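# Lower the held gear onto its shaft so it meshes

## Task

The left gripper starts out holding a gear slightly above the top of a shaft. Slide the gear onto that shaft until it sits fully down and level (its axis lined up with the shaft), with its teeth engaged with both neighbouring gears. Forcing or wedging it in with too much effort counts as failure.

## Robot and tools

Robot: two six-joint arms with parallel two-finger grippers, left_arm and right_arm. Only left_arm holds the gear; right_arm can usually stay still. Joint order for every arm, in commands and in results: waist (joint1), shoulder (joint2), elbow (joint3), wrist pitch (joint4), wrist yaw (joint5), wrist roll (joint6), then the gripper. Stated joint ranges in rad: waist -2.618 to 3.054, shoulder 0.000 to 3.142, elbow 0.000 to 3.142, wrist pitch and wrist yaw -1.571 to 1.571, wrist roll -2.094 to 2.094. Real ends may differ by up to 0.059 rad.

Frames: the scene frame has its origin at table height between the two arms, +z up, +x out over the table, left_arm on the +y side. Each gripper's end_effector_position (m) and end_effector_quat_wxyz are reported in that arm's own base frame; the left base sits near (+0.006, +0.304, -0.005) and the right near (-0.002, -0.271, -0.001) in the scene frame, both nearly level. The reported point lies between the finger pads, just short of the fingertips; fingers point along the gripper's +z and close along its y. Reported hand poses can be off by a few cm. Fixed cameras and the table use the scene frame.

A command row is one flat list of 14 numbers, each in [-1, 1]: left_arm's six joint values then its opening, followed by right_arm's six joint values and its opening. Both arms must always be filled in. Joint values are offsets, not poses: they are added to the Joint targets shown in the latest result (the targets as they stand when the action or call begins, not the previous row). Scale: 1.0 equals 2.224 rad for waist, shoulder, elbow and 8.485 rad for the three wrist joints. Sending the same offset again moves further. Send 0 for an arm's joints to keep its targets. Opening is absolute: +1 fully open (about 87 mm between pads), +0.5 about 69 mm, 0 about 43 mm, -0.5 about 18 mm, -1 closed. To keep the gear held, repeat the current opening command (shown under Tool commands) rather than 0, which is itself a command; gripping near 0.04 below the grip_measured reading at first contact holds firmly.

execute_actions(actions, cameras): actions is a list of actions; each action is a list of up to 15 rows, one per 1/30 s step, and a short action repeats its last row to fill 15 steps. An action that would push a joint more than 0.059 rad beyond its range is rejected for both arms; a malformed first action rejects the whole call. An empty actions list returns state plus all camera images. cameras: list of names (cam_high, cam_left_wrist, cam_right_wrist), ["all"], or [] for none.

move(target, speed, blend, opening_speed, blocking, cameras): target is one 14-number row, or a list of up to 15 rows; every row is an offset from the same starting Joint targets, not from the previous row. All joints travel together along interpolated paths (min 0.5 s, over 10 s stops short), with no obstacle avoidance. speed: rad/s for the joint with the longest travel, 0.01 to 12.57, default 0.5; one value or one per row. blend: rad of corner rounding per row, default 0 (stop at each). opening_speed: rate of gripper change per second on the -1..+1 scale, at least 0.2. blocking=false returns early while the move keeps running. The result adds a move: line: done, off_target (resting more than 0.035 rad off), moving, held (a check withheld steps or the clearance check stopped it) or fault, plus limits=held when steps were withheld. done does not prove contact or its absence.

wait(seconds 0 to 10, cameras): lets time pass holding the last command; a running move continues. stop(cameras): brakes a running move. zoom_image(camera, region): region is [x0, y0, x1, y1] pixels of that camera's newest image (896x504), at most 504 by 504. read_manual(section): licence texts only. finished_scene(scene): the current scene number; ends the scene irreversibly, so call nothing after it in that reply.

Result lines: Joint positions (rad, gripper 0 closed to 1 open), Joint velocities (may read within noise), Joint targets (base for the next offsets), Tool commands, grip_measured, Joint torques (include gravity, have offsets and noise; shoulder to elbow values wrap at ±28 N m). Messages: joint sent to its limit; joint command not followed (clearance check altered targets); MOTOR HOT above 75 °C and OVER-TEMPERATURE FAULT at 90 °C, which folds that arm away for good.

Motion notes: each joint target is kept within 0.339 rad (big joints) or 2.2 rad (wrist) of its measured angle, and targets that would jump the gripper over 200 mm are scaled back, so large moves take several actions. Friction and weight may leave joints short; tiny turns may not happen. After pressing on something, command the targets back past the measured positions to release.

Avoid: dropping the gear or letting it go while moving, fast contact, pressing hard or jamming the gear when it binds on the shaft or teeth (lift slightly, rotate a little, retry gently), hitting the table, the bar, plate or rail near the bases, or the other arm, loading a wrist-camera cable, and anything leaving the table. Let go only once the gear is seated and still; it must stay in place after release. Long stretched holds heat motors.

Each tool is called as a command line: name --argument value for each argument, lists and objects as JSON in quotes; but a table of rows of numbers goes row by row, as --pt "numbers of a row", without its own name.

## Session

execute_actions --actions '[]'

Scene clock: 0.00 s.
left_arm: end_effector_position=(+0.2826, -0.1438, +0.1208) grip_measured=-0.512 end_effector_quat_wxyz=(-0.008, +0.859, +0.512, +0.005) | right_arm: end_effector_position=(+0.3825, +0.0000, +0.3605) grip_measured=+1.000 end_effector_quat_wxyz=(+0.707, +0.000, +0.707, +0.000)
Joint positions: left_arm=[-0.61 1.758 1.505 -1.329 -0.015 1.457 0.244] | right_arm=[0 1.047 1.047 0 0 0 1]
Joint velocities: within noise
Joint torques (N m): no reading
Heat: left arm: 30 °C; right arm: 29 °C.
Joint targets: left_arm=[-0.607 1.745 1.514 -1.335 -0.020 1.457] | right_arm=[0.000 1.042 1.060 0.010 -0.001 0.000]
Tool commands: left_gripper/opening=-1.0 right_gripper/opening=+1.0

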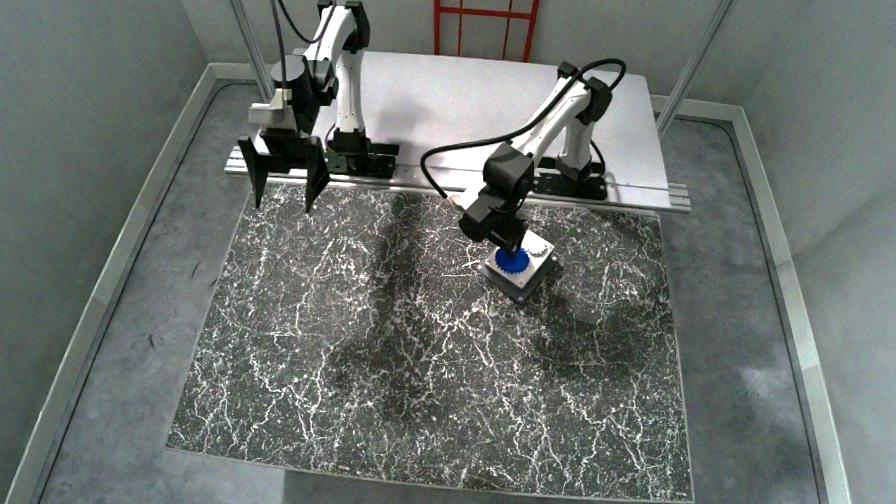

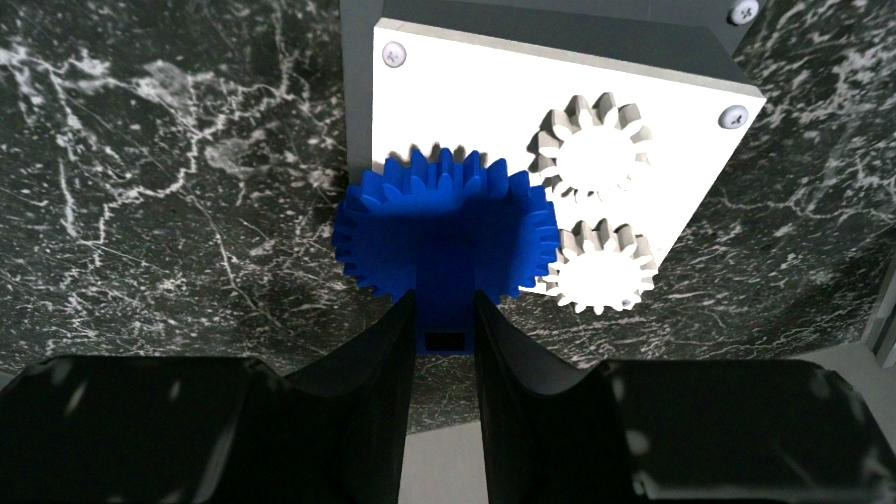

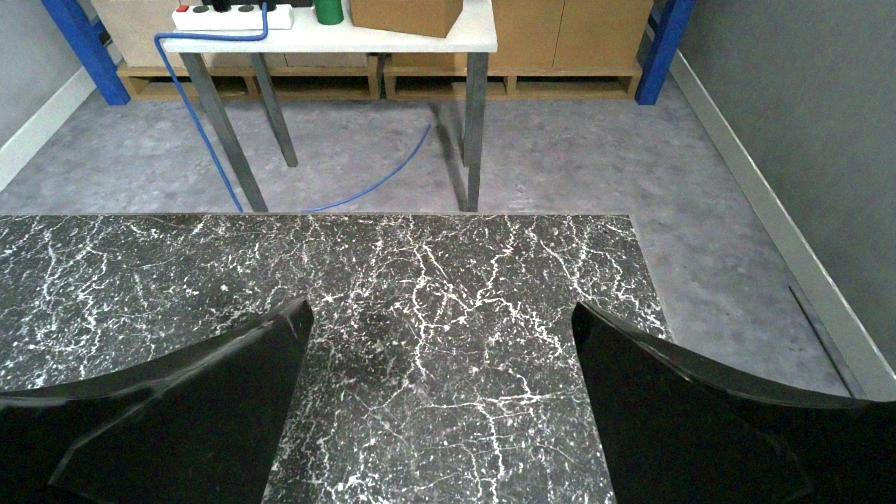

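zoom_image --camera "cam_high" --region '[460, 200, 580, 310]'

zoom_image --camera "cam_left_wrist" --region '[320, 80, 720, 370]'

Scaled by 4.200 from the camera's 896x504 image, which has a finer 1280x720 frame.

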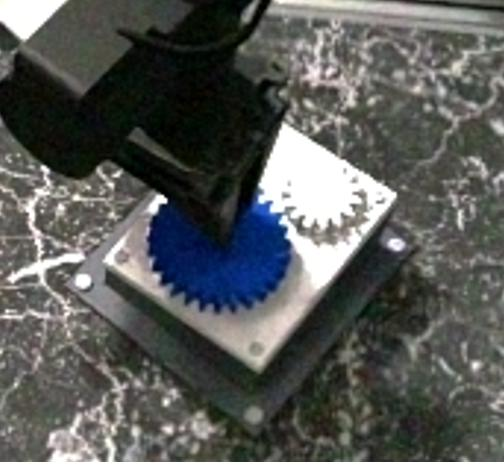

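Scaled by 1.260 from the camera's 896x504 image, which has a finer 1280x720 frame.

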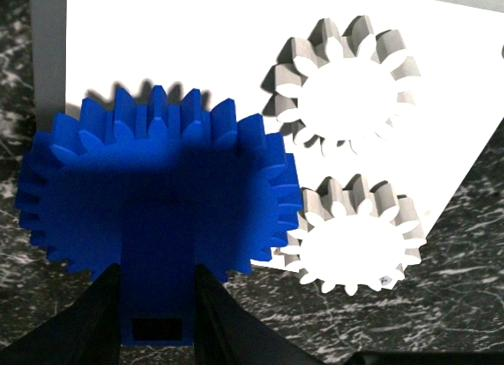

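zoom_image --camera "cam_left_wrist" --region '[500, 80, 680, 330]'

zoom_image --camera "cam_left_wrist" --region '[320, 130, 570, 360]'

Scaled by 2.016 from the camera's 896x504 image, which has a finer 1280x720 frame.

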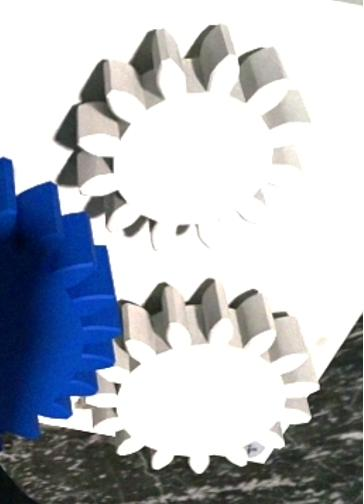

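Scaled by 2.016 from the camera's 896x504 image, which has a finer 1280x720 frame.

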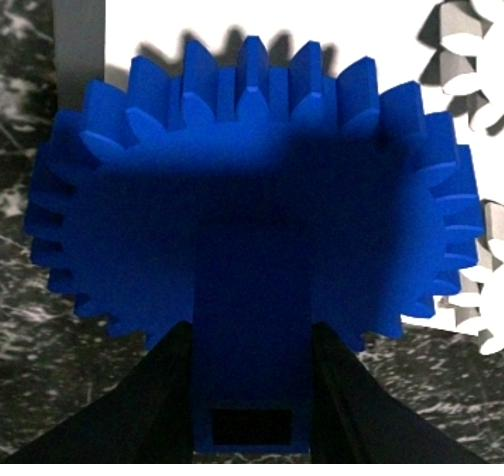

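move --target '[0,0.00015,-0.0070,0.00187,0,0,-1,0,0,0,0,0,0,1]' --cameras '["all"]'

zoom_image --camera "cam_high" --region '[460, 200, 580, 310]'

Scene clock: 75.97 s.
left_arm: end_effector_position=(+0.2826, -0.1438, +0.1208) grip_measured=-0.512 end_effector_quat_wxyz=(-0.008, +0.859, +0.512, +0.005) | right_arm: end_effector_position=(+0.3825, +0.0000, +0.3605) grip_measured=+1.000 end_effector_quat_wxyz=(+0.707, +0.000, +0.707, +0.000)
Joint positions: left_arm=[-0.61 1.758 1.505 -1.329 -0.015 1.457 0.244] | right_arm=[0 1.047 1.047 0 0 0 1]
Joint torques (N m): left_arm=[0.17 -7.32 4.49 0.44 0.11 -0.03] | right_arm=[-0.24 -2.76 8.02 2.24 -0.06 0.09]
Heat: left arm: 36 °C; right arm: 36 °C.
Joint targets: left_arm=[-0.607 1.745 1.498 -1.319 -0.020 1.457] | right_arm=[0.000 1.042 1.060 0.010 -0.001 0.000]
move: done

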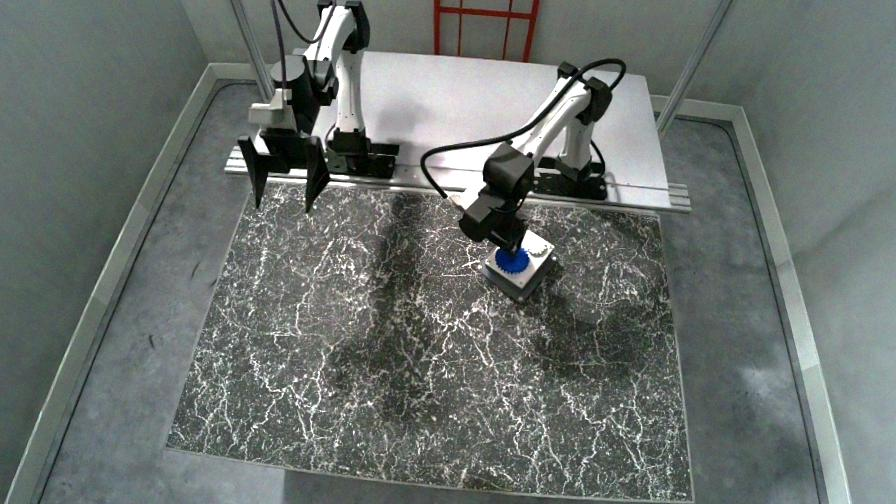

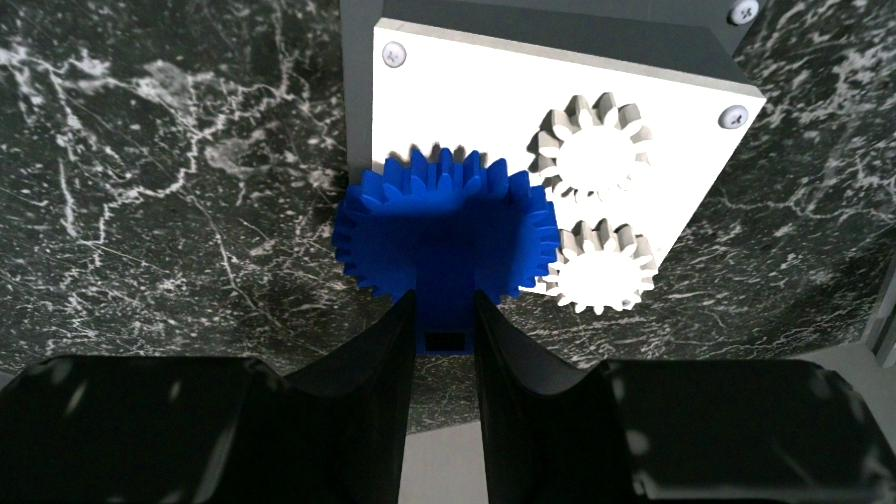

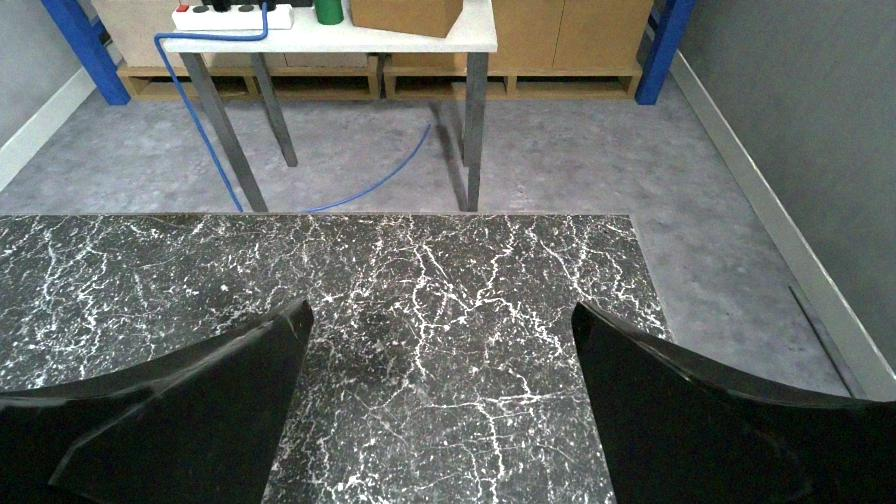

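Scaled by 4.200 from the camera's 896x504 image, which has a finer 1280x720 frame.

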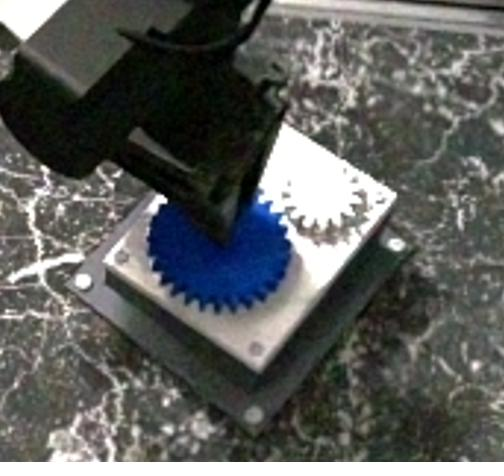

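move --target '[0,0.0002,-0.0105,0.0028,0,0,-1,0,0,0,0,0,0,1]' --speed 0.2

move --target '[0,0.0002,-0.0105,0.0028,0,0,-1,0,0,0,0,0,0,1]' --speed 0.2 --cameras '["cam_left_wrist","cam_high"]'

Scene clock: 82.57 s.
left_arm: end_effector_position=(+0.2822, -0.1434, +0.1182) grip_measured=-0.512 end_effector_quat_wxyz=(-0.009, +0.859, +0.512, +0.004) | right_arm: end_effector_position=(+0.3825, +0.0000, +0.3605) grip_measured=+1.000 end_effector_quat_wxyz=(+0.707, +0.000, +0.707, +0.000)
Joint positions: left_arm=[-0.61 1.758 1.495 -1.32 -0.015 1.457 0.244] | right_arm=[0 1.047 1.047 0 0 0 1]
Joint torques (N m): left_arm=[0.09 -7.32 3.54 0.61 0.12 0] | right_arm=[-0.25 -2.76 8.02 2.24 -0.06 0.09]
Heat: left arm: 36 °C; right arm: 36 °C.
Joint targets: left_arm=[-0.607 1.746 1.475 -1.295 -0.020 1.457] | right_arm=[0.000 1.042 1.060 0.010 -0.001 0.000]
move: done

Scene clock: 83.27 s.
left_arm: end_effector_position=(+0.2820, -0.1431, +0.1178) grip_measured=-0.512 end_effector_quat_wxyz=(-0.004, +0.859, +0.512, +0.007) | right_arm: end_effector_position=(+0.3825, +0.0000, +0.3605) grip_measured=+1.000 end_effector_quat_wxyz=(+0.707, +0.000, +0.707, +0.000)
Joint positions: left_arm=[-0.61 1.747 1.48 -1.306 -0.016 1.457 0.244] | right_arm=[0 1.047 1.047 0 0 0 1]
Joint torques (N m): left_arm=[0.08 -6.31 2.89 0.72 0.14 -0.02] | right_arm=[-0.25 -2.76 8.02 2.24 -0.07 0.09]
Heat: left arm: 36 °C; right arm: 36 °C.
Joint targets: left_arm=[-0.607 1.746 1.452 -1.271 -0.020 1.457] | right_arm=[0.000 1.042 1.060 0.010 -0.001 0.000]
move: done
camera_calibration:
cam_left_wrist: T_world_to_cam=[[-0.877551, 0.479465, -0.00421064, 0.315132], [0.290982, 0.539514, 0.790098, -0.0786703], [0.381096, 0.692125, -0.612967, 0.20528], [0, 0, 0, 1]] pos_world=[0.221204, -0.250731, 0.189314]
Images, in order (width x height): cam_high 896x504, cam_left_wrist 896x504.

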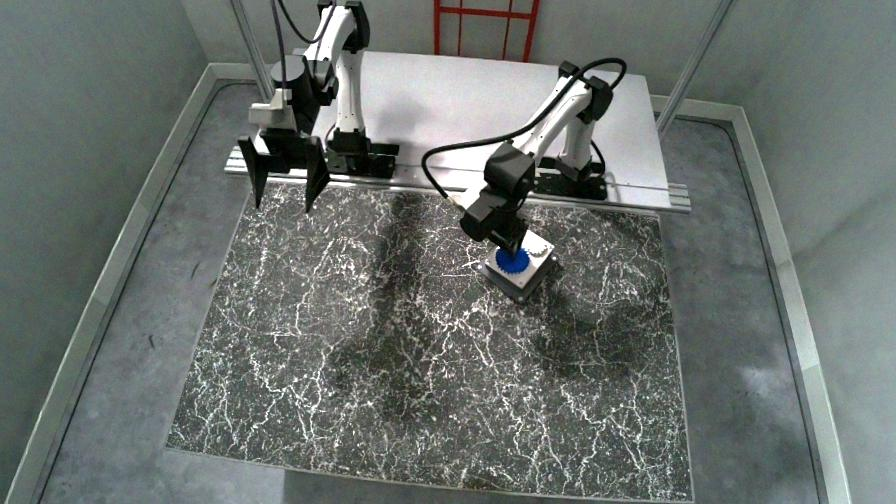

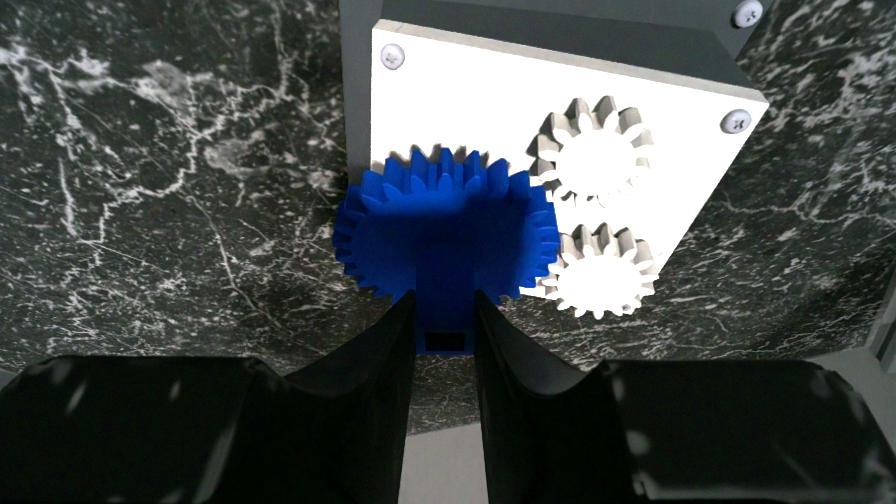

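move --target '[0,0.0002,-0.007,0.0019,0,0,-1,0,0,0,0,0,0,1]' --speed 0.2

move --target '[0,0.0002,-0.007,0.0019,0,0,-1,0,0,0,0,0,0,1]' --speed 0.2 --cameras '["cam_left_wrist"]'

Scene clock: 89.37 s.
left_arm: end_effector_position=(+0.2817, -0.1430, +0.1176) grip_measured=-0.512 end_effector_quat_wxyz=(-0.001, +0.859, +0.512, +0.008) | right_arm: end_effector_position=(+0.3825, +0.0000, +0.3605) grip_measured=+1.000 end_effector_quat_wxyz=(+0.707, +0.000, +0.707, +0.000)
Joint positions: left_arm=[-0.61 1.738 1.469 -1.296 -0.016 1.457 0.244] | right_arm=[0 1.047 1.047 0 0 0 1]
Joint torques (N m): left_arm=[0.12 -5.56 2.45 0.79 0.14 -0.02] | right_arm=[-0.24 -2.76 8.02 2.24 -0.07 0.1]
Heat: left arm: 36 °C; right arm: 36 °C.
Joint targets: left_arm=[-0.607 1.747 1.436 -1.255 -0.020 1.457] | right_arm=[0.000 1.042 1.060 0.010 -0.001 0.000]
move: off_target (left_arm); left_arm: the wrist pitch is farthest, 0.041 rad from its target

Scene clock: 90.07 s.
left_arm: end_effector_position=(+0.2816, -0.1428, +0.1175) grip_measured=-0.512 end_effector_quat_wxyz=(+0.003, +0.859, +0.512, +0.010) | right_arm: end_effector_position=(+0.3825, +0.0000, +0.3605) grip_measured=+1.000 end_effector_quat_wxyz=(+0.707, +0.000, +0.707, +0.000)
Joint positions: left_arm=[-0.61 1.729 1.458 -1.285 -0.016 1.457 0.244] | right_arm=[0 1.047 1.047 0 0 0 1]
Joint torques (N m): left_arm=[0.16 -4.77 2.22 0.86 0.14 -0.02] | right_arm=[-0.24 -2.77 8.02 2.24 -0.07 0.09]
Heat: left arm: 36 °C; right arm: 36 °C.
Joint targets: left_arm=[-0.607 1.747 1.420 -1.239 -0.020 1.457] | right_arm=[0.000 1.042 1.060 0.010 -0.001 0.000]
move: off_target (left_arm); left_arm: the wrist pitch is farthest, 0.047 rad from its target
camera_calibration:
cam_left_wrist: T_world_to_cam=[[-0.877363, 0.479385, -0.020594, 0.316436], [0.280168, 0.546657, 0.789096, -0.0742527], [0.389538, 0.686554, -0.613925, 0.201968], [0, 0, 0, 1]] pos_world=[0.219758, -0.249766, 0.189103]
Images, in order (width x height): cam_left_wrist 896x504.

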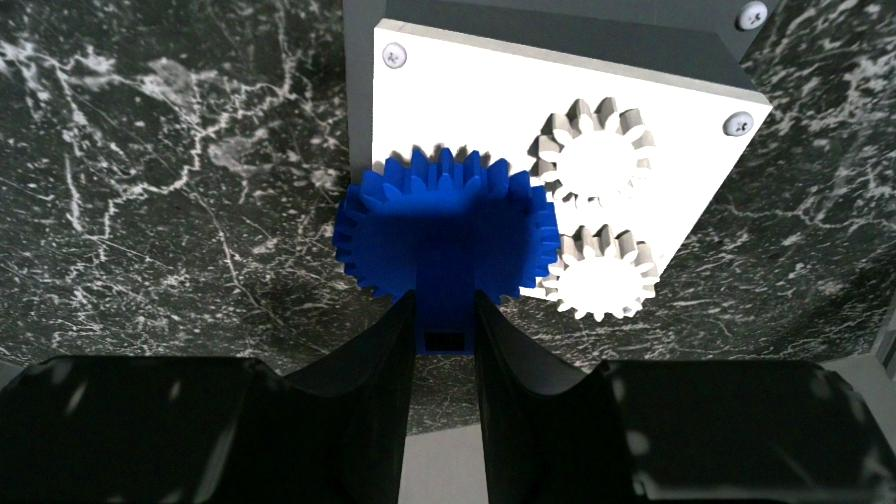

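move --pt "0 0.0029 0.0746 -0.01874 0 0 -1 0 0 0 0 0 0 1" --pt "0.036 0.0058 0.1493 -0.03748 0 0 -1 0 0 0 0 0 0 1" --cameras '["cam_left_wrist","cam_high"]' --blend 0.05

zoom_image --camera "cam_left_wrist" --region '[300, 0, 700, 225]'

Scene clock: 125.60 s.
left_arm: end_effector_position=(+0.2916, -0.1204, +0.1821) grip_measured=-0.512 end_effector_quat_wxyz=(+0.007, +0.839, +0.544, +0.014) | right_arm: end_effector_position=(+0.3825, +0.0000, +0.3605) grip_measured=+1.000 end_effector_quat_wxyz=(+0.707, +0.000, +0.707, +0.000)
Joint positions: left_arm=[-0.534 1.744 1.733 -1.536 -0.019 1.457 0.244] | right_arm=[0 1.047 1.047 0 0 0 1]
Joint torques (N m): left_arm=[0.44 -4.93 6.53 0.24 0.16 -0.01] | right_arm=[-0.25 -2.76 8.01 2.24 -0.07 0.1]
Heat: left arm: 34 °C; right arm: 37 °C.
Joint targets: left_arm=[-0.527 1.760 1.752 -1.557 -0.020 1.457] | right_arm=[0.000 1.042 1.060 0.010 -0.001 0.000]
move: done
camera_calibration:
cam_left_wrist: T_world_to_cam=[[-0.91113, 0.410974, -0.0307049, 0.319333], [0.229994, 0.568889, 0.7896, -0.123045], [0.341973, 0.712366, -0.612853, 0.239106], [0, 0, 0, 1]] pos_world=[0.237486, -0.23157, 0.253499]
Images, in order (width x height): cam_high 896x504, cam_left_wrist 896x504.

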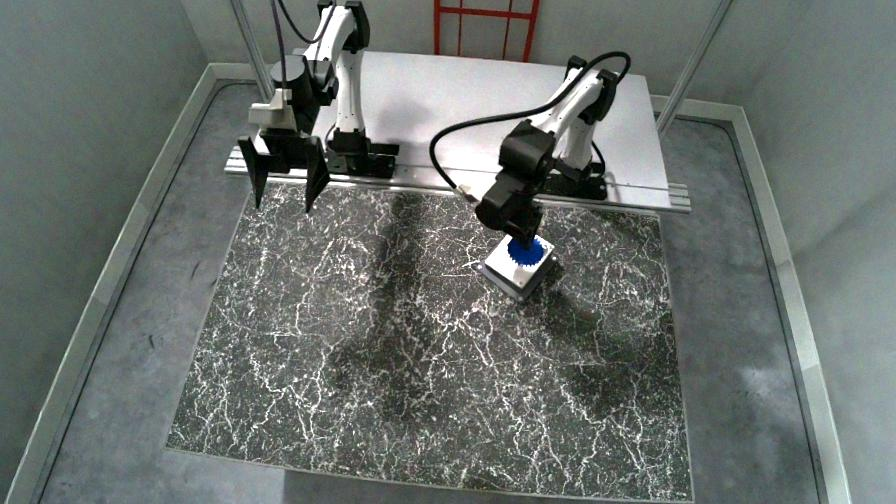

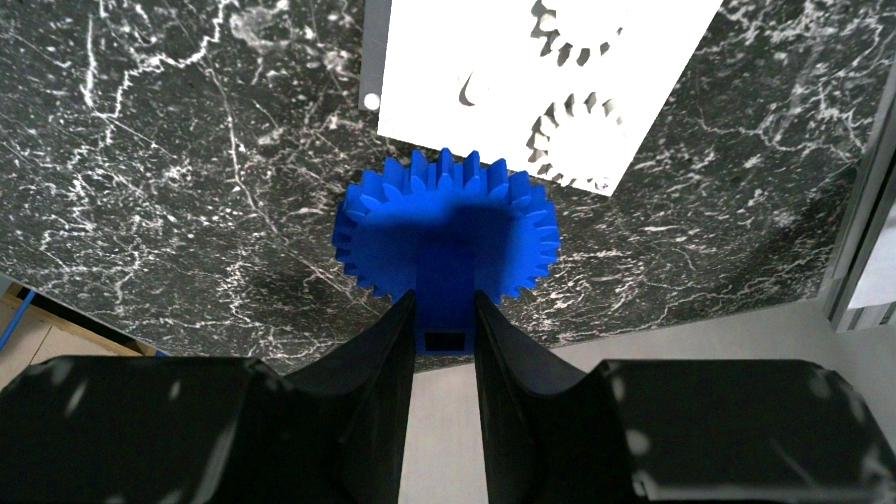

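Scaled by 1.260 from the camera's 896x504 image, which has a finer 1280x720 frame.

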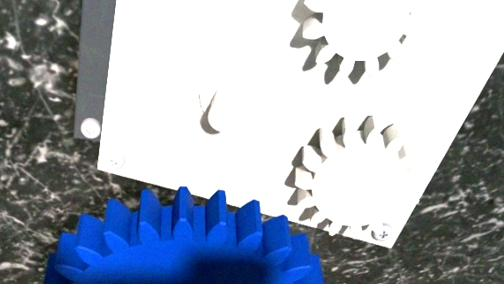

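zoom_image --camera "cam_left_wrist" --region '[420, 40, 560, 140]'

zoom_image --camera "cam_left_wrist" --region '[330, 140, 570, 370]'

Scaled by 3.600 from the camera's 896x504 image, which has a finer 1280x720 frame.

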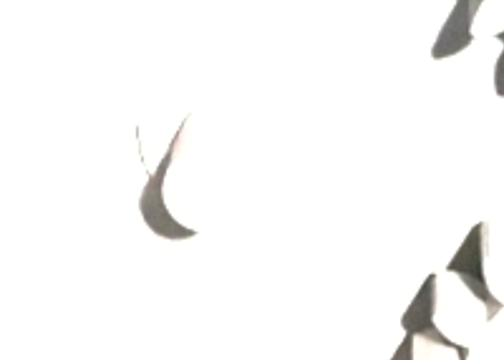

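Scaled by 2.100 from the camera's 896x504 image, which has a finer 1280x720 frame.

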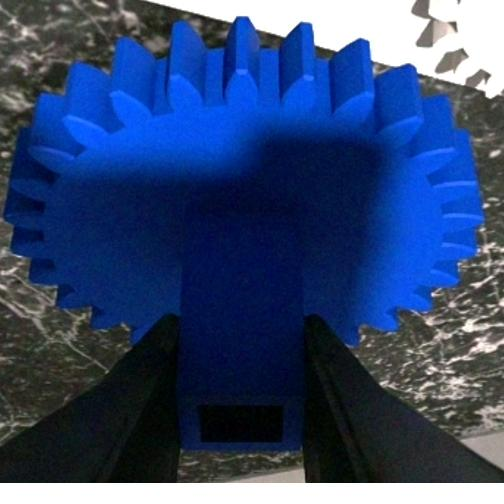

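zoom_image --camera "cam_high" --region '[475, 215, 575, 305]'

move --target '[0.036,0,0,0,0,0,-1,0,0,0,0,0,0,1]' --cameras '["cam_left_wrist","cam_high"]'

zoom_image --camera "cam_high" --region '[475, 215, 575, 305]'

Scaled by 5.040 from the camera's 896x504 image, which has a finer 1280x720 frame.

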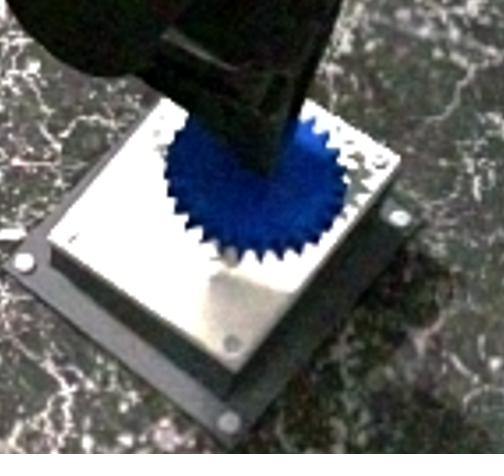

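Scene clock: 143.67 s.
left_arm: end_effector_position=(+0.3001, -0.0967, +0.1821) grip_measured=-0.512 end_effector_quat_wxyz=(+0.006, +0.817, +0.577, +0.014) | right_arm: end_effector_position=(+0.3825, +0.0000, +0.3605) grip_measured=+1.000 end_effector_quat_wxyz=(+0.707, +0.000, +0.707, +0.000)
Joint positions: left_arm=[-0.454 1.744 1.733 -1.536 -0.019 1.457 0.244] | right_arm=[0 1.047 1.047 0 0 0 1]
Joint torques (N m): left_arm=[0.47 -4.85 6.64 0.2 0.14 0] | right_arm=[-0.24 -2.76 8.02 2.24 -0.07 0.09]
Heat: left arm: 33 °C; right arm: 38 °C.
Joint targets: left_arm=[-0.447 1.760 1.752 -1.557 -0.020 1.457] | right_arm=[0.000 1.042 1.060 0.010 -0.001 0.000]
move: done
camera_calibration:
cam_left_wrist: T_world_to_cam=[[-0.940992, 0.3371, -0.0299647, 0.319034], [0.184459, 0.585102, 0.789703, -0.123276], [0.283741, 0.737577, -0.612757, 0.239228], [0, 0, 0, 1]] pos_world=[0.255069, -0.211866, 0.253499]
Images, in order (width x height): cam_high 896x504, cam_left_wrist 896x504.

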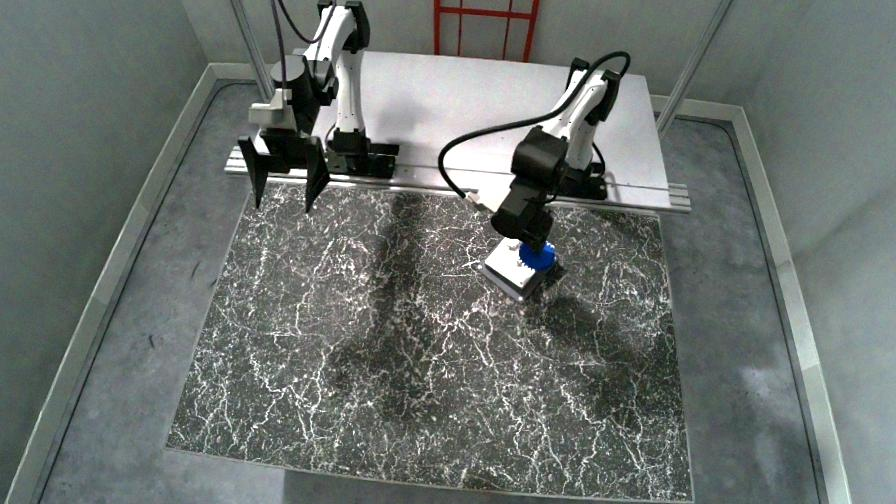

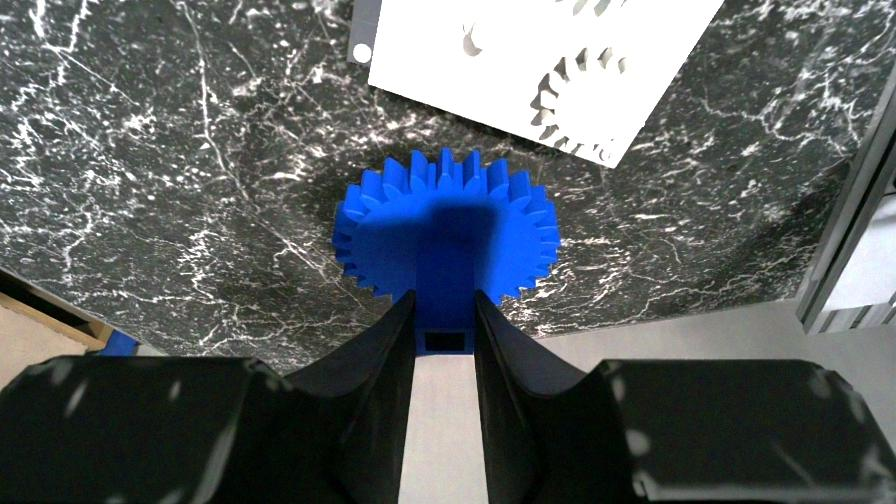

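Scaled by 5.040 from the camera's 896x504 image, which has a finer 1280x720 frame.

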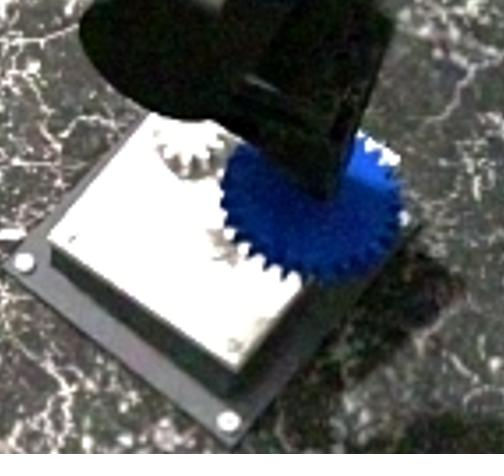

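zoom_image --camera "cam_left_wrist" --region '[430, 0, 530, 72]'

zoom_image --camera "cam_left_wrist" --region '[360, 0, 720, 180]'

Scaled by 5.040 from the camera's 896x504 image, which has a finer 1280x720 frame.

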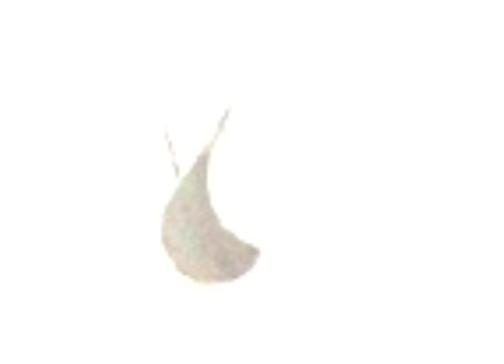

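Scaled by 1.400 from the camera's 896x504 image, which has a finer 1280x720 frame.

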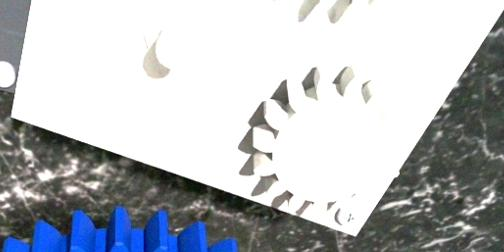

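move --target '[-0.0962,0.0695,-0.0434,0.0034,-0.0132,0,-1,0,0,0,0,0,0,1]' --cameras '["cam_left_wrist","cam_high"]'

zoom_image --camera "cam_left_wrist" --region '[320, 80, 720, 370]'

zoom_image --camera "cam_high" --region '[475, 215, 575, 305]'

Scene clock: 292.03 s.
left_arm: end_effector_position=(+0.2765, -0.1386, +0.1228) grip_measured=-0.512 end_effector_quat_wxyz=(-0.121, +0.869, +0.479, +0.011) | right_arm: end_effector_position=(+0.3825, +0.0000, +0.3605) grip_measured=+1.000 end_effector_quat_wxyz=(+0.707, +0.000, +0.707, +0.000)
Joint positions: left_arm=[-0.664 1.908 1.657 -1.534 -0.115 1.457 0.244] | right_arm=[0 1.047 1.047 0 0 0 1]
Joint torques (N m): left_arm=[0.01 -6.57 4.75 0.08 -0.08 -0.04] | right_arm=[-0.24 -2.76 8.01 2.24 -0.07 0.09]
Heat: left arm: 35 °C; right arm: 41 °C.
Joint targets: left_arm=[-0.661 1.915 1.656 -1.528 -0.132 1.457] | right_arm=[0.000 1.042 1.060 0.010 -0.001 0.000]
move: done
camera_calibration:
cam_left_wrist: T_world_to_cam=[[-0.834742, 0.515111, 0.194592, 0.276831], [0.411406, 0.34854, 0.842179, -0.14964], [0.365992, 0.783059, -0.502861, 0.210487], [0, 0, 0, 1]] pos_world=[0.215609, -0.255266, 0.178001]
Images, in order (width x height): cam_high 896x504, cam_left_wrist 896x504.

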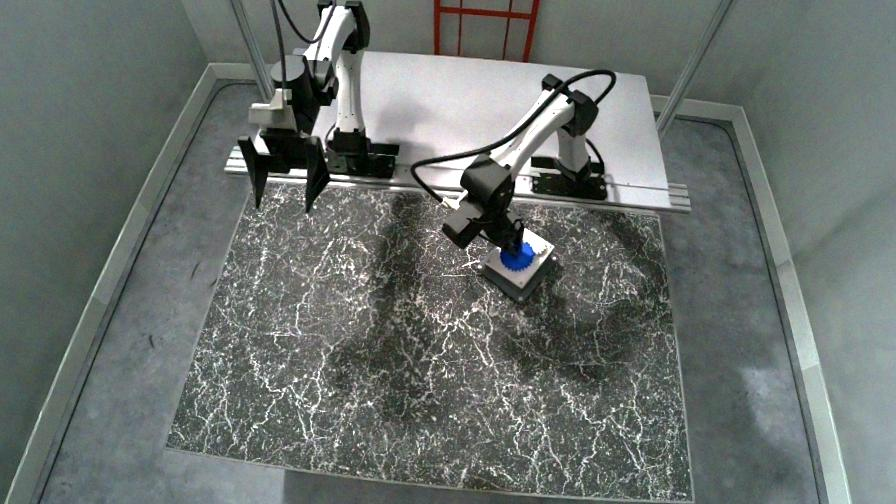

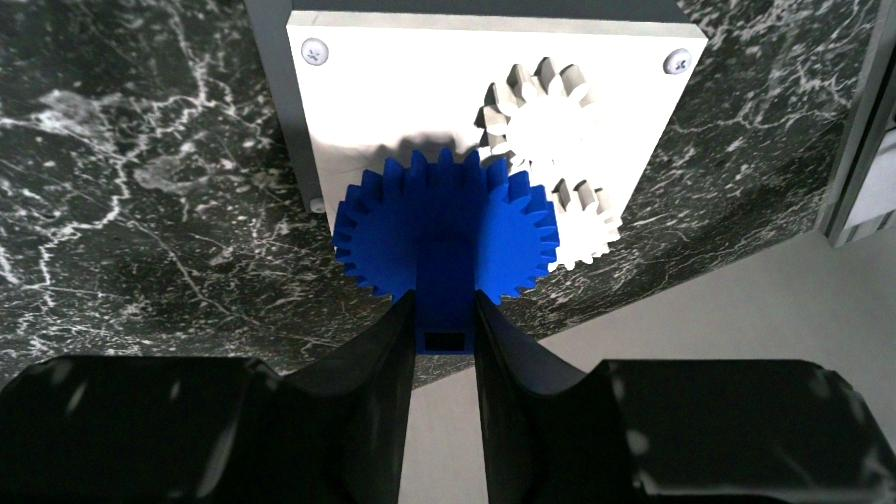

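Scaled by 1.260 from the camera's 896x504 image, which has a finer 1280x720 frame.

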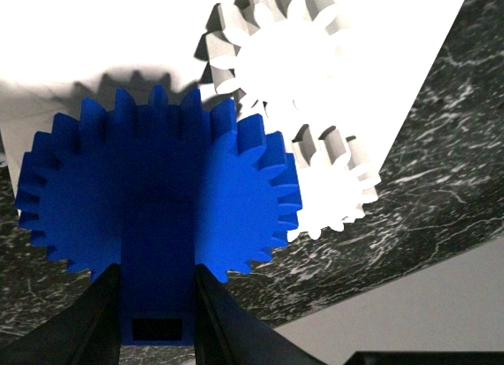

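Scaled by 5.040 from the camera's 896x504 image, which has a finer 1280x720 frame.

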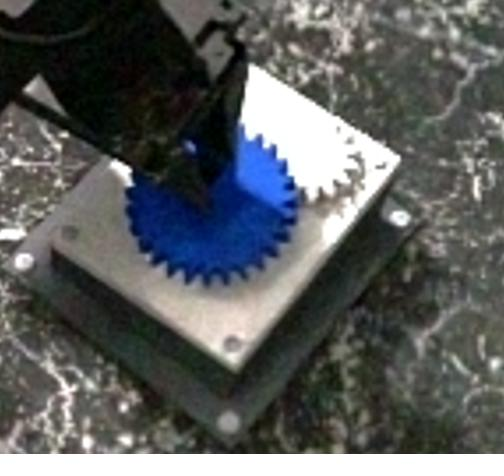

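move --target '[0.001,0.003,0,0.0007,-0.0025,0,-1,0,0,0,0,0,0,1]' --speed 0.2

Scene clock: 300.60 s.
left_arm: end_effector_position=(+0.2799, -0.1367, +0.1238) grip_measured=-0.512 end_effector_quat_wxyz=(-0.122, +0.869, +0.478, +0.022) | right_arm: end_effector_position=(+0.3825, +0.0000, +0.3605) grip_measured=+1.000 end_effector_quat_wxyz=(+0.707, +0.000, +0.707, +0.000)
Joint positions: left_arm=[-0.664 1.908 1.657 -1.529 -0.136 1.457 0.244] | right_arm=[0 1.047 1.047 0 0 0 1]
Joint torques (N m): left_arm=[0.23 -6.13 4.72 0.07 -0.11 -0.01] | right_arm=[-0.24 -2.76 8.02 2.24 -0.07 0.1]
Heat: left arm: 35 °C; right arm: 41 °C.
Joint targets: left_arm=[-0.659 1.921 1.656 -1.522 -0.153 1.457] | right_arm=[0.000 1.042 1.060 0.010 -0.001 0.000]
move: done

move --target '[0.002,-0.003,-0.0249,0.0058,-0.0001,0.0005,-1,0,0,0,0,0,0,1]' --speed 0.1 --cameras '["cam_left_wrist"]'

Scene clock: 306.30 s.
left_arm: end_effector_position=(+0.2798, -0.1356, +0.1177) grip_measured=-0.512 end_effector_quat_wxyz=(-0.124, +0.869, +0.478, +0.024) | right_arm: end_effector_position=(+0.3825, +0.0000, +0.3605) grip_measured=+1.000 end_effector_quat_wxyz=(+0.707, +0.000, +0.707, +0.000)
Joint positions: left_arm=[-0.664 1.908 1.631 -1.506 -0.141 1.457 0.244] | right_arm=[0 1.047 1.047 0 0 0 1]
Joint torques (N m): left_arm=[0.7 -6.63 2.37 0.31 -0.07 0.04] | right_arm=[-0.24 -2.76 8.01 2.24 -0.07 0.09]
Heat: left arm: 35 °C; right arm: 41 °C.
Joint targets: left_arm=[-0.655 1.915 1.600 -1.473 -0.154 1.462] | right_arm=[0.000 1.042 1.060 0.010 -0.001 0.000]
move: done
camera_calibration:
cam_left_wrist: T_world_to_cam=[[-0.835247, 0.516164, 0.189572, 0.279863], [0.398466, 0.330576, 0.855537, -0.14811], [0.378929, 0.790123, -0.481786, 0.199219], [0, 0, 0, 1]] pos_world=[0.217282, -0.252901, 0.16964]
Images, in order (width x height): cam_left_wrist 896x504.

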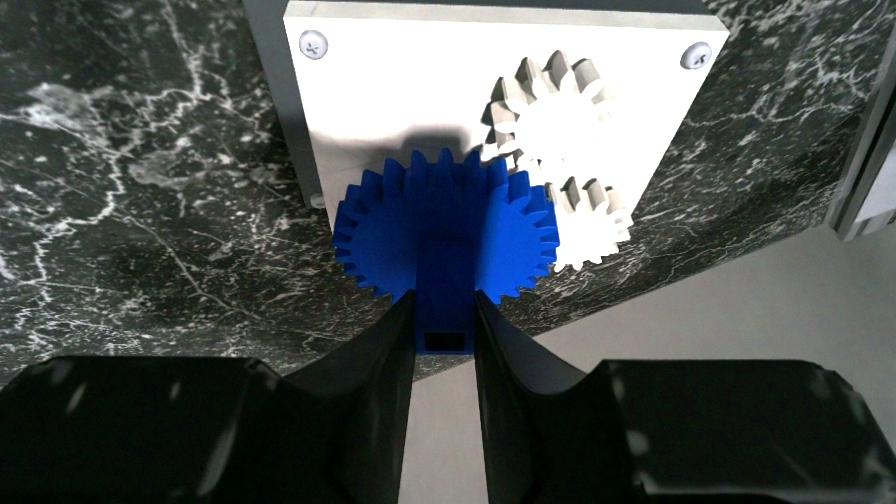

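move --target '[-0.002,-0.001,-0.014,0.0035,0,-0.0003,-1,0,0,0,0,0,0,1]' --speed 0.1

Scene clock: 310.47 s.
left_arm: end_effector_position=(+0.2792, -0.1356, +0.1170) grip_measured=-0.512 end_effector_quat_wxyz=(-0.121, +0.871, +0.475, +0.030) | right_arm: end_effector_position=(+0.3825, +0.0000, +0.3605) grip_measured=+1.000 end_effector_quat_wxyz=(+0.707, +0.000, +0.707, +0.000)
Joint positions: left_arm=[-0.67 1.894 1.609 -1.487 -0.149 1.457 0.244] | right_arm=[0 1.047 1.047 0 0 0 1]
Joint torques (N m): left_arm=[0.88 -5.61 1.7 0.44 0.03 0.01] | right_arm=[-0.24 -2.77 8.02 2.24 -0.07 0.09]
Heat: left arm: 35 °C; right arm: 41 °C.
Joint targets: left_arm=[-0.659 1.912 1.569 -1.443 -0.154 1.459] | right_arm=[0.000 1.042 1.060 0.010 -0.001 0.000]
move: off_target (left_arm); left_arm: the wrist pitch is farthest, 0.044 rad from its target

move --target '[0.0075,0,0.0055,-0.0014,0,0,-1,0,0,0,0,0,0,1]' --speed 0.05

move --target '[-0.018,0,0,0,0,0,-1,0,0,0,0,0,0,1]' --speed 0.05

Scene clock: 325.13 s.
left_arm: end_effector_position=(+0.2792, -0.1356, +0.1170) grip_measured=-0.512 end_effector_quat_wxyz=(-0.121, +0.871, +0.475, +0.030) | right_arm: end_effector_position=(+0.3825, +0.0000, +0.3605) grip_measured=+1.000 end_effector_quat_wxyz=(+0.707, +0.000, +0.707, +0.000)
Joint positions: left_arm=[-0.67 1.894 1.609 -1.487 -0.149 1.457 0.244] | right_arm=[0 1.047 1.047 0 0 0 1]
Joint torques (N m): left_arm=[2.32 -5.59 2.67 0.33 0.02 0] | right_arm=[-0.24 -2.77 8.02 2.24 -0.07 0.09]
Heat: left arm: 33 °C; right arm: 41 °C.
Joint targets: left_arm=[-0.642 1.912 1.582 -1.455 -0.154 1.459] | right_arm=[0.000 1.042 1.060 0.010 -0.001 0.000]
move: done

Scene clock: 326.23 s.
left_arm: end_effector_position=(+0.2788, -0.1368, +0.1176) grip_measured=-0.512 end_effector_quat_wxyz=(-0.125, +0.874, +0.469, +0.038) | right_arm: end_effector_position=(+0.3825, +0.0000, +0.3605) grip_measured=+1.000 end_effector_quat_wxyz=(+0.707, +0.000, +0.707, +0.000)
Joint positions: left_arm=[-0.683 1.894 1.606 -1.487 -0.166 1.457 0.244] | right_arm=[0 1.047 1.047 0 0 0 1]
Joint torques (N m): left_arm=[-0.09 -5.56 2.84 0.33 0.25 0.01] | right_arm=[-0.24 -2.77 8.01 2.24 -0.07 0.09]
Heat: left arm: 33 °C; right arm: 41 °C.
Joint targets: left_arm=[-0.682 1.912 1.582 -1.455 -0.154 1.459] | right_arm=[0.000 1.042 1.060 0.010 -0.001 0.000]
move: done

move --pt "0.0108 -0.002 0.0065 -0.0017 0.001 0 -1 0 0 0 0 0 0 1" --pt "0.0085 0.001 -0.004 0.001 0.001 0 -1 0 0 0 0 0 0 1" --pt "0.0105 -0.002 -0.006 0.0015 0.002 0 -1 0 0 0 0 0 0 1" --pt "0.0075 0.002 -0.008 0.002 0.002 0 -1 0 0 0 0 0 0 1" --speed 0.1 --blend 0.005 --cameras '["cam_left_wrist"]'

zoom_image --camera "cam_left_wrist" --region '[440, 80, 660, 300]'

Scene clock: 358.63 s.
left_arm: end_effector_position=(+0.2788, -0.1363, +0.1169) grip_measured=-0.512 end_effector_quat_wxyz=(-0.125, +0.873, +0.469, +0.037) | right_arm: end_effector_position=(+0.3825, +0.0000, +0.3605) grip_measured=+1.000 end_effector_quat_wxyz=(+0.707, +0.000, +0.707, +0.000)
Joint positions: left_arm=[-0.681 1.894 1.604 -1.485 -0.165 1.457 0.244] | right_arm=[0 1.047 1.047 0 0 0 1]
Joint torques (N m): left_arm=[1.28 -5.23 1.68 0.46 0.42 -0.01] | right_arm=[-0.24 -2.76 8.02 2.24 -0.06 0.09]
Heat: left arm: 33 °C; right arm: 41 °C.
Joint targets: left_arm=[-0.666 1.917 1.564 -1.438 -0.137 1.459] | right_arm=[0.000 1.042 1.060 0.010 -0.001 0.000]
move: off_target (left_arm); blend cut to 0.0042 rad at target 2, 0.0042 rad at target 3; left_arm: the wrist pitch is farthest, 0.047 rad from its target
camera_calibration:
cam_left_wrist: T_world_to_cam=[[-0.827321, 0.532394, 0.179156, 0.280848], [0.387446, 0.309906, 0.868242, -0.147998], [0.406725, 0.787728, -0.462665, 0.189528], [0, 0, 0, 1]] pos_world=[0.212607, -0.252952, 0.165871]
Images, in order (width x height): cam_left_wrist 896x504.

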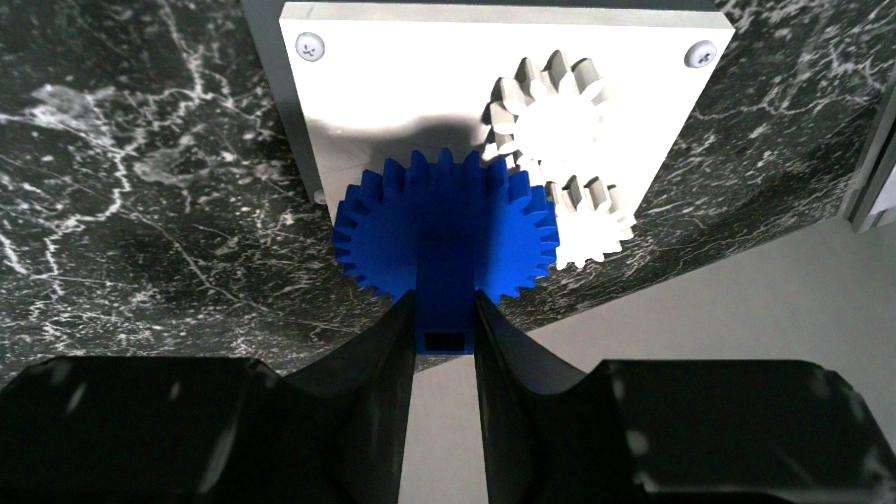

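Scaled by 2.291 from the camera's 896x504 image, which has a finer 1280x720 frame.

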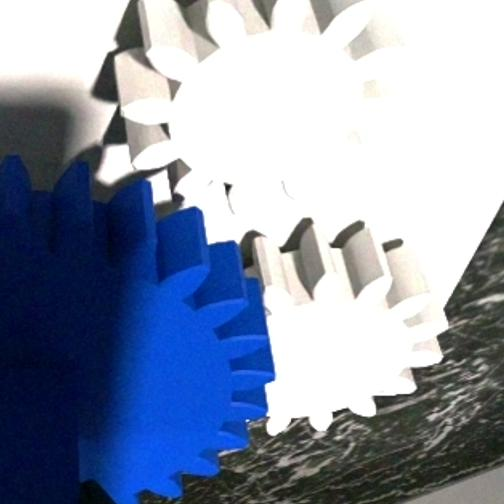

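move --target '[0.0027,0.0031,0.0387,-0.0093,-0.0024,0,-1,0,0,0,0,0,0,1]' --speed 0.2

move --target '[0,0,-0.0135,0.0035,0,0,-1,0,0,0,0,0,0,1]' --speed 0.1

Scene clock: 387.00 s.
left_arm: end_effector_position=(+0.2836, -0.1361, +0.1184) grip_measured=-0.512 end_effector_quat_wxyz=(-0.123, +0.871, +0.475, +0.037) | right_arm: end_effector_position=(+0.3825, +0.0000, +0.3605) grip_measured=+1.000 end_effector_quat_wxyz=(+0.707, +0.000, +0.707, +0.000)
Joint positions: left_arm=[-0.67 1.907 1.629 -1.493 -0.164 1.457 0.244] | right_arm=[0 1.047 1.047 0 0 0 1]
Joint torques (N m): left_arm=[0.77 -5.83 6.56 -0.22 0.16 0.02] | right_arm=[-0.24 -2.77 8.02 2.24 -0.07 0.09]
Heat: left arm: 32 °C; right arm: 42 °C.
Joint targets: left_arm=[-0.660 1.924 1.650 -1.517 -0.157 1.459] | right_arm=[0.000 1.042 1.060 0.010 -0.001 0.000]
move: done

Scene clock: 387.70 s.
left_arm: end_effector_position=(+0.2836, -0.1361, +0.1184) grip_measured=-0.512 end_effector_quat_wxyz=(-0.123, +0.871, +0.475, +0.037) | right_arm: end_effector_position=(+0.3825, +0.0000, +0.3605) grip_measured=+1.000 end_effector_quat_wxyz=(+0.707, +0.000, +0.707, +0.000)
Joint positions: left_arm=[-0.67 1.907 1.629 -1.493 -0.164 1.457 0.244] | right_arm=[0 1.047 1.047 0 0 0 1]
Joint torques (N m): left_arm=[0.76 -5.75 4.04 0.08 0.15 0.04] | right_arm=[-0.24 -2.77 8.02 2.24 -0.07 0.09]
Heat: left arm: 32 °C; right arm: 42 °C.
Joint targets: left_arm=[-0.660 1.924 1.620 -1.487 -0.157 1.459] | right_arm=[0.000 1.042 1.060 0.010 -0.001 0.000]
move: done

move --target '[0.0036,0.001,0.002,-0.0045,0.0032,0,-1,0,0,0,0,0,0,1]' --speed 0.2

Scene clock: 394.37 s.
left_arm: end_effector_position=(+0.2830, -0.1360, +0.1178) grip_measured=-0.512 end_effector_quat_wxyz=(-0.121, +0.870, +0.477, +0.032) | right_arm: end_effector_position=(+0.3825, +0.0000, +0.3605) grip_measured=+1.000 end_effector_quat_wxyz=(+0.707, +0.000, +0.707, +0.000)
Joint positions: left_arm=[-0.666 1.907 1.629 -1.493 -0.154 1.457 0.244] | right_arm=[0 1.047 1.047 0 0 0 1]
Joint torques (N m): left_arm=[1.14 -5.61 4.46 -0.32 0.36 0.02] | right_arm=[-0.25 -2.77 8.01 2.24 -0.07 0.09]
Heat: left arm: 32 °C; right arm: 42 °C.
Joint targets: left_arm=[-0.652 1.926 1.624 -1.526 -0.130 1.459] | right_arm=[0.000 1.042 1.060 0.010 -0.001 0.000]
move: done

move --pt "0 0.0 0.032 -0.0035 0 0 -1 0 0 0 0 0 0 1" --pt "-0.004 -0.001 0.020 -0.0007 -0.0015 0 -1 0 0 0 0 0 0 1" --speed 0.2

Scene clock: 399.50 s.
left_arm: end_effector_position=(+0.2832, -0.1387, +0.1266) grip_measured=-0.512 end_effector_quat_wxyz=(-0.116, +0.869, +0.480, +0.024) | right_arm: end_effector_position=(+0.3825, +0.0000, +0.3605) grip_measured=+1.000 end_effector_quat_wxyz=(+0.707, +0.000, +0.707, +0.000)
Joint positions: left_arm=[-0.662 1.911 1.675 -1.53 -0.136 1.457 0.244] | right_arm=[0 1.047 1.047 0 0 0 1]
Joint torques (N m): left_arm=[0.05 -6.23 4.41 0 -0.01 0.01] | right_arm=[-0.24 -2.76 8.02 2.24 -0.07 0.09]
Heat: left arm: 32 °C; right arm: 42 °C.
Joint targets: left_arm=[-0.661 1.924 1.669 -1.531 -0.143 1.459] | right_arm=[0.000 1.042 1.060 0.010 -0.001 0.000]
move: done

move --target '[0,0.006,0,-0.0012,0,0,-1,0,0,0,0,0,0,1]' --speed 0.2

Scene clock: 407.60 s.
left_arm: end_effector_position=(+0.2833, -0.1388, +0.1234) grip_measured=-0.512 end_effector_quat_wxyz=(-0.121, +0.869, +0.479, +0.022) | right_arm: end_effector_position=(+0.3825, +0.0000, +0.3605) grip_measured=+1.000 end_effector_quat_wxyz=(+0.707, +0.000, +0.707, +0.000)
Joint positions: left_arm=[-0.662 1.922 1.675 -1.53 -0.136 1.457 0.244] | right_arm=[0 1.047 1.047 0 0 0 1]
Joint torques (N m): left_arm=[0.01 -6.17 4.37 -0.09 0 0.03] | right_arm=[-0.24 -2.76 8.02 2.24 -0.07 0.09]
Heat: left arm: 32 °C; right arm: 42 °C.
Joint targets: left_arm=[-0.661 1.937 1.669 -1.542 -0.143 1.459] | right_arm=[0.000 1.042 1.060 0.010 -0.001 0.000]
move: done

move --target '[0.001,0,0,-0.0026,0,0,-1,0,0,0,0,0,0,1]' --speed 0.2

Scene clock: 411.77 s.
left_arm: end_effector_position=(+0.2818, -0.1376, +0.1239) grip_measured=-0.512 end_effector_quat_wxyz=(-0.125, +0.869, +0.479, +0.021) | right_arm: end_effector_position=(+0.3825, +0.0000, +0.3605) grip_measured=+1.000 end_effector_quat_wxyz=(+0.707, +0.000, +0.707, +0.000)
Joint positions: left_arm=[-0.662 1.922 1.675 -1.539 -0.136 1.457 0.244] | right_arm=[0 1.047 1.047 0 0 0 1]
Joint torques (N m): left_arm=[0.29 -6.13 4.31 -0.24 0.03 0.01] | right_arm=[-0.25 -2.76 8.02 2.24 -0.07 0.09]
Heat: left arm: 32 °C; right arm: 42 °C.
Joint targets: left_arm=[-0.658 1.937 1.669 -1.564 -0.143 1.459] | right_arm=[0.000 1.042 1.060 0.010 -0.001 0.000]
move: done

move --target '[0.001,0,-0.031,0.0113,0,0.0003,-1,0,0,0,0,0,0,1]' --speed 0.1

Scene clock: 420.63 s.
left_arm: end_effector_position=(+0.2790, -0.1343, +0.1176) grip_measured=-0.512 end_effector_quat_wxyz=(-0.134, +0.869, +0.476, +0.023) | right_arm: end_effector_position=(+0.3825, +0.0000, +0.3605) grip_measured=+1.000 end_effector_quat_wxyz=(+0.707, +0.000, +0.707, +0.000)
Joint positions: left_arm=[-0.666 1.919 1.639 -1.521 -0.147 1.457 0.244] | right_arm=[0 1.047 1.047 0 0 0 1]
Joint torques (N m): left_arm=[0.77 -5.79 1.78 0.48 0.15 0.03] | right_arm=[-0.24 -2.77 8.02 2.24 -0.07 0.1]
Heat: left arm: 33 °C; right arm: 42 °C.
Joint targets: left_arm=[-0.656 1.937 1.600 -1.468 -0.143 1.462] | right_arm=[0.000 1.042 1.060 0.010 -0.001 0.000]
move: off_target (left_arm); left_arm: the wrist pitch is farthest, 0.053 rad from its target


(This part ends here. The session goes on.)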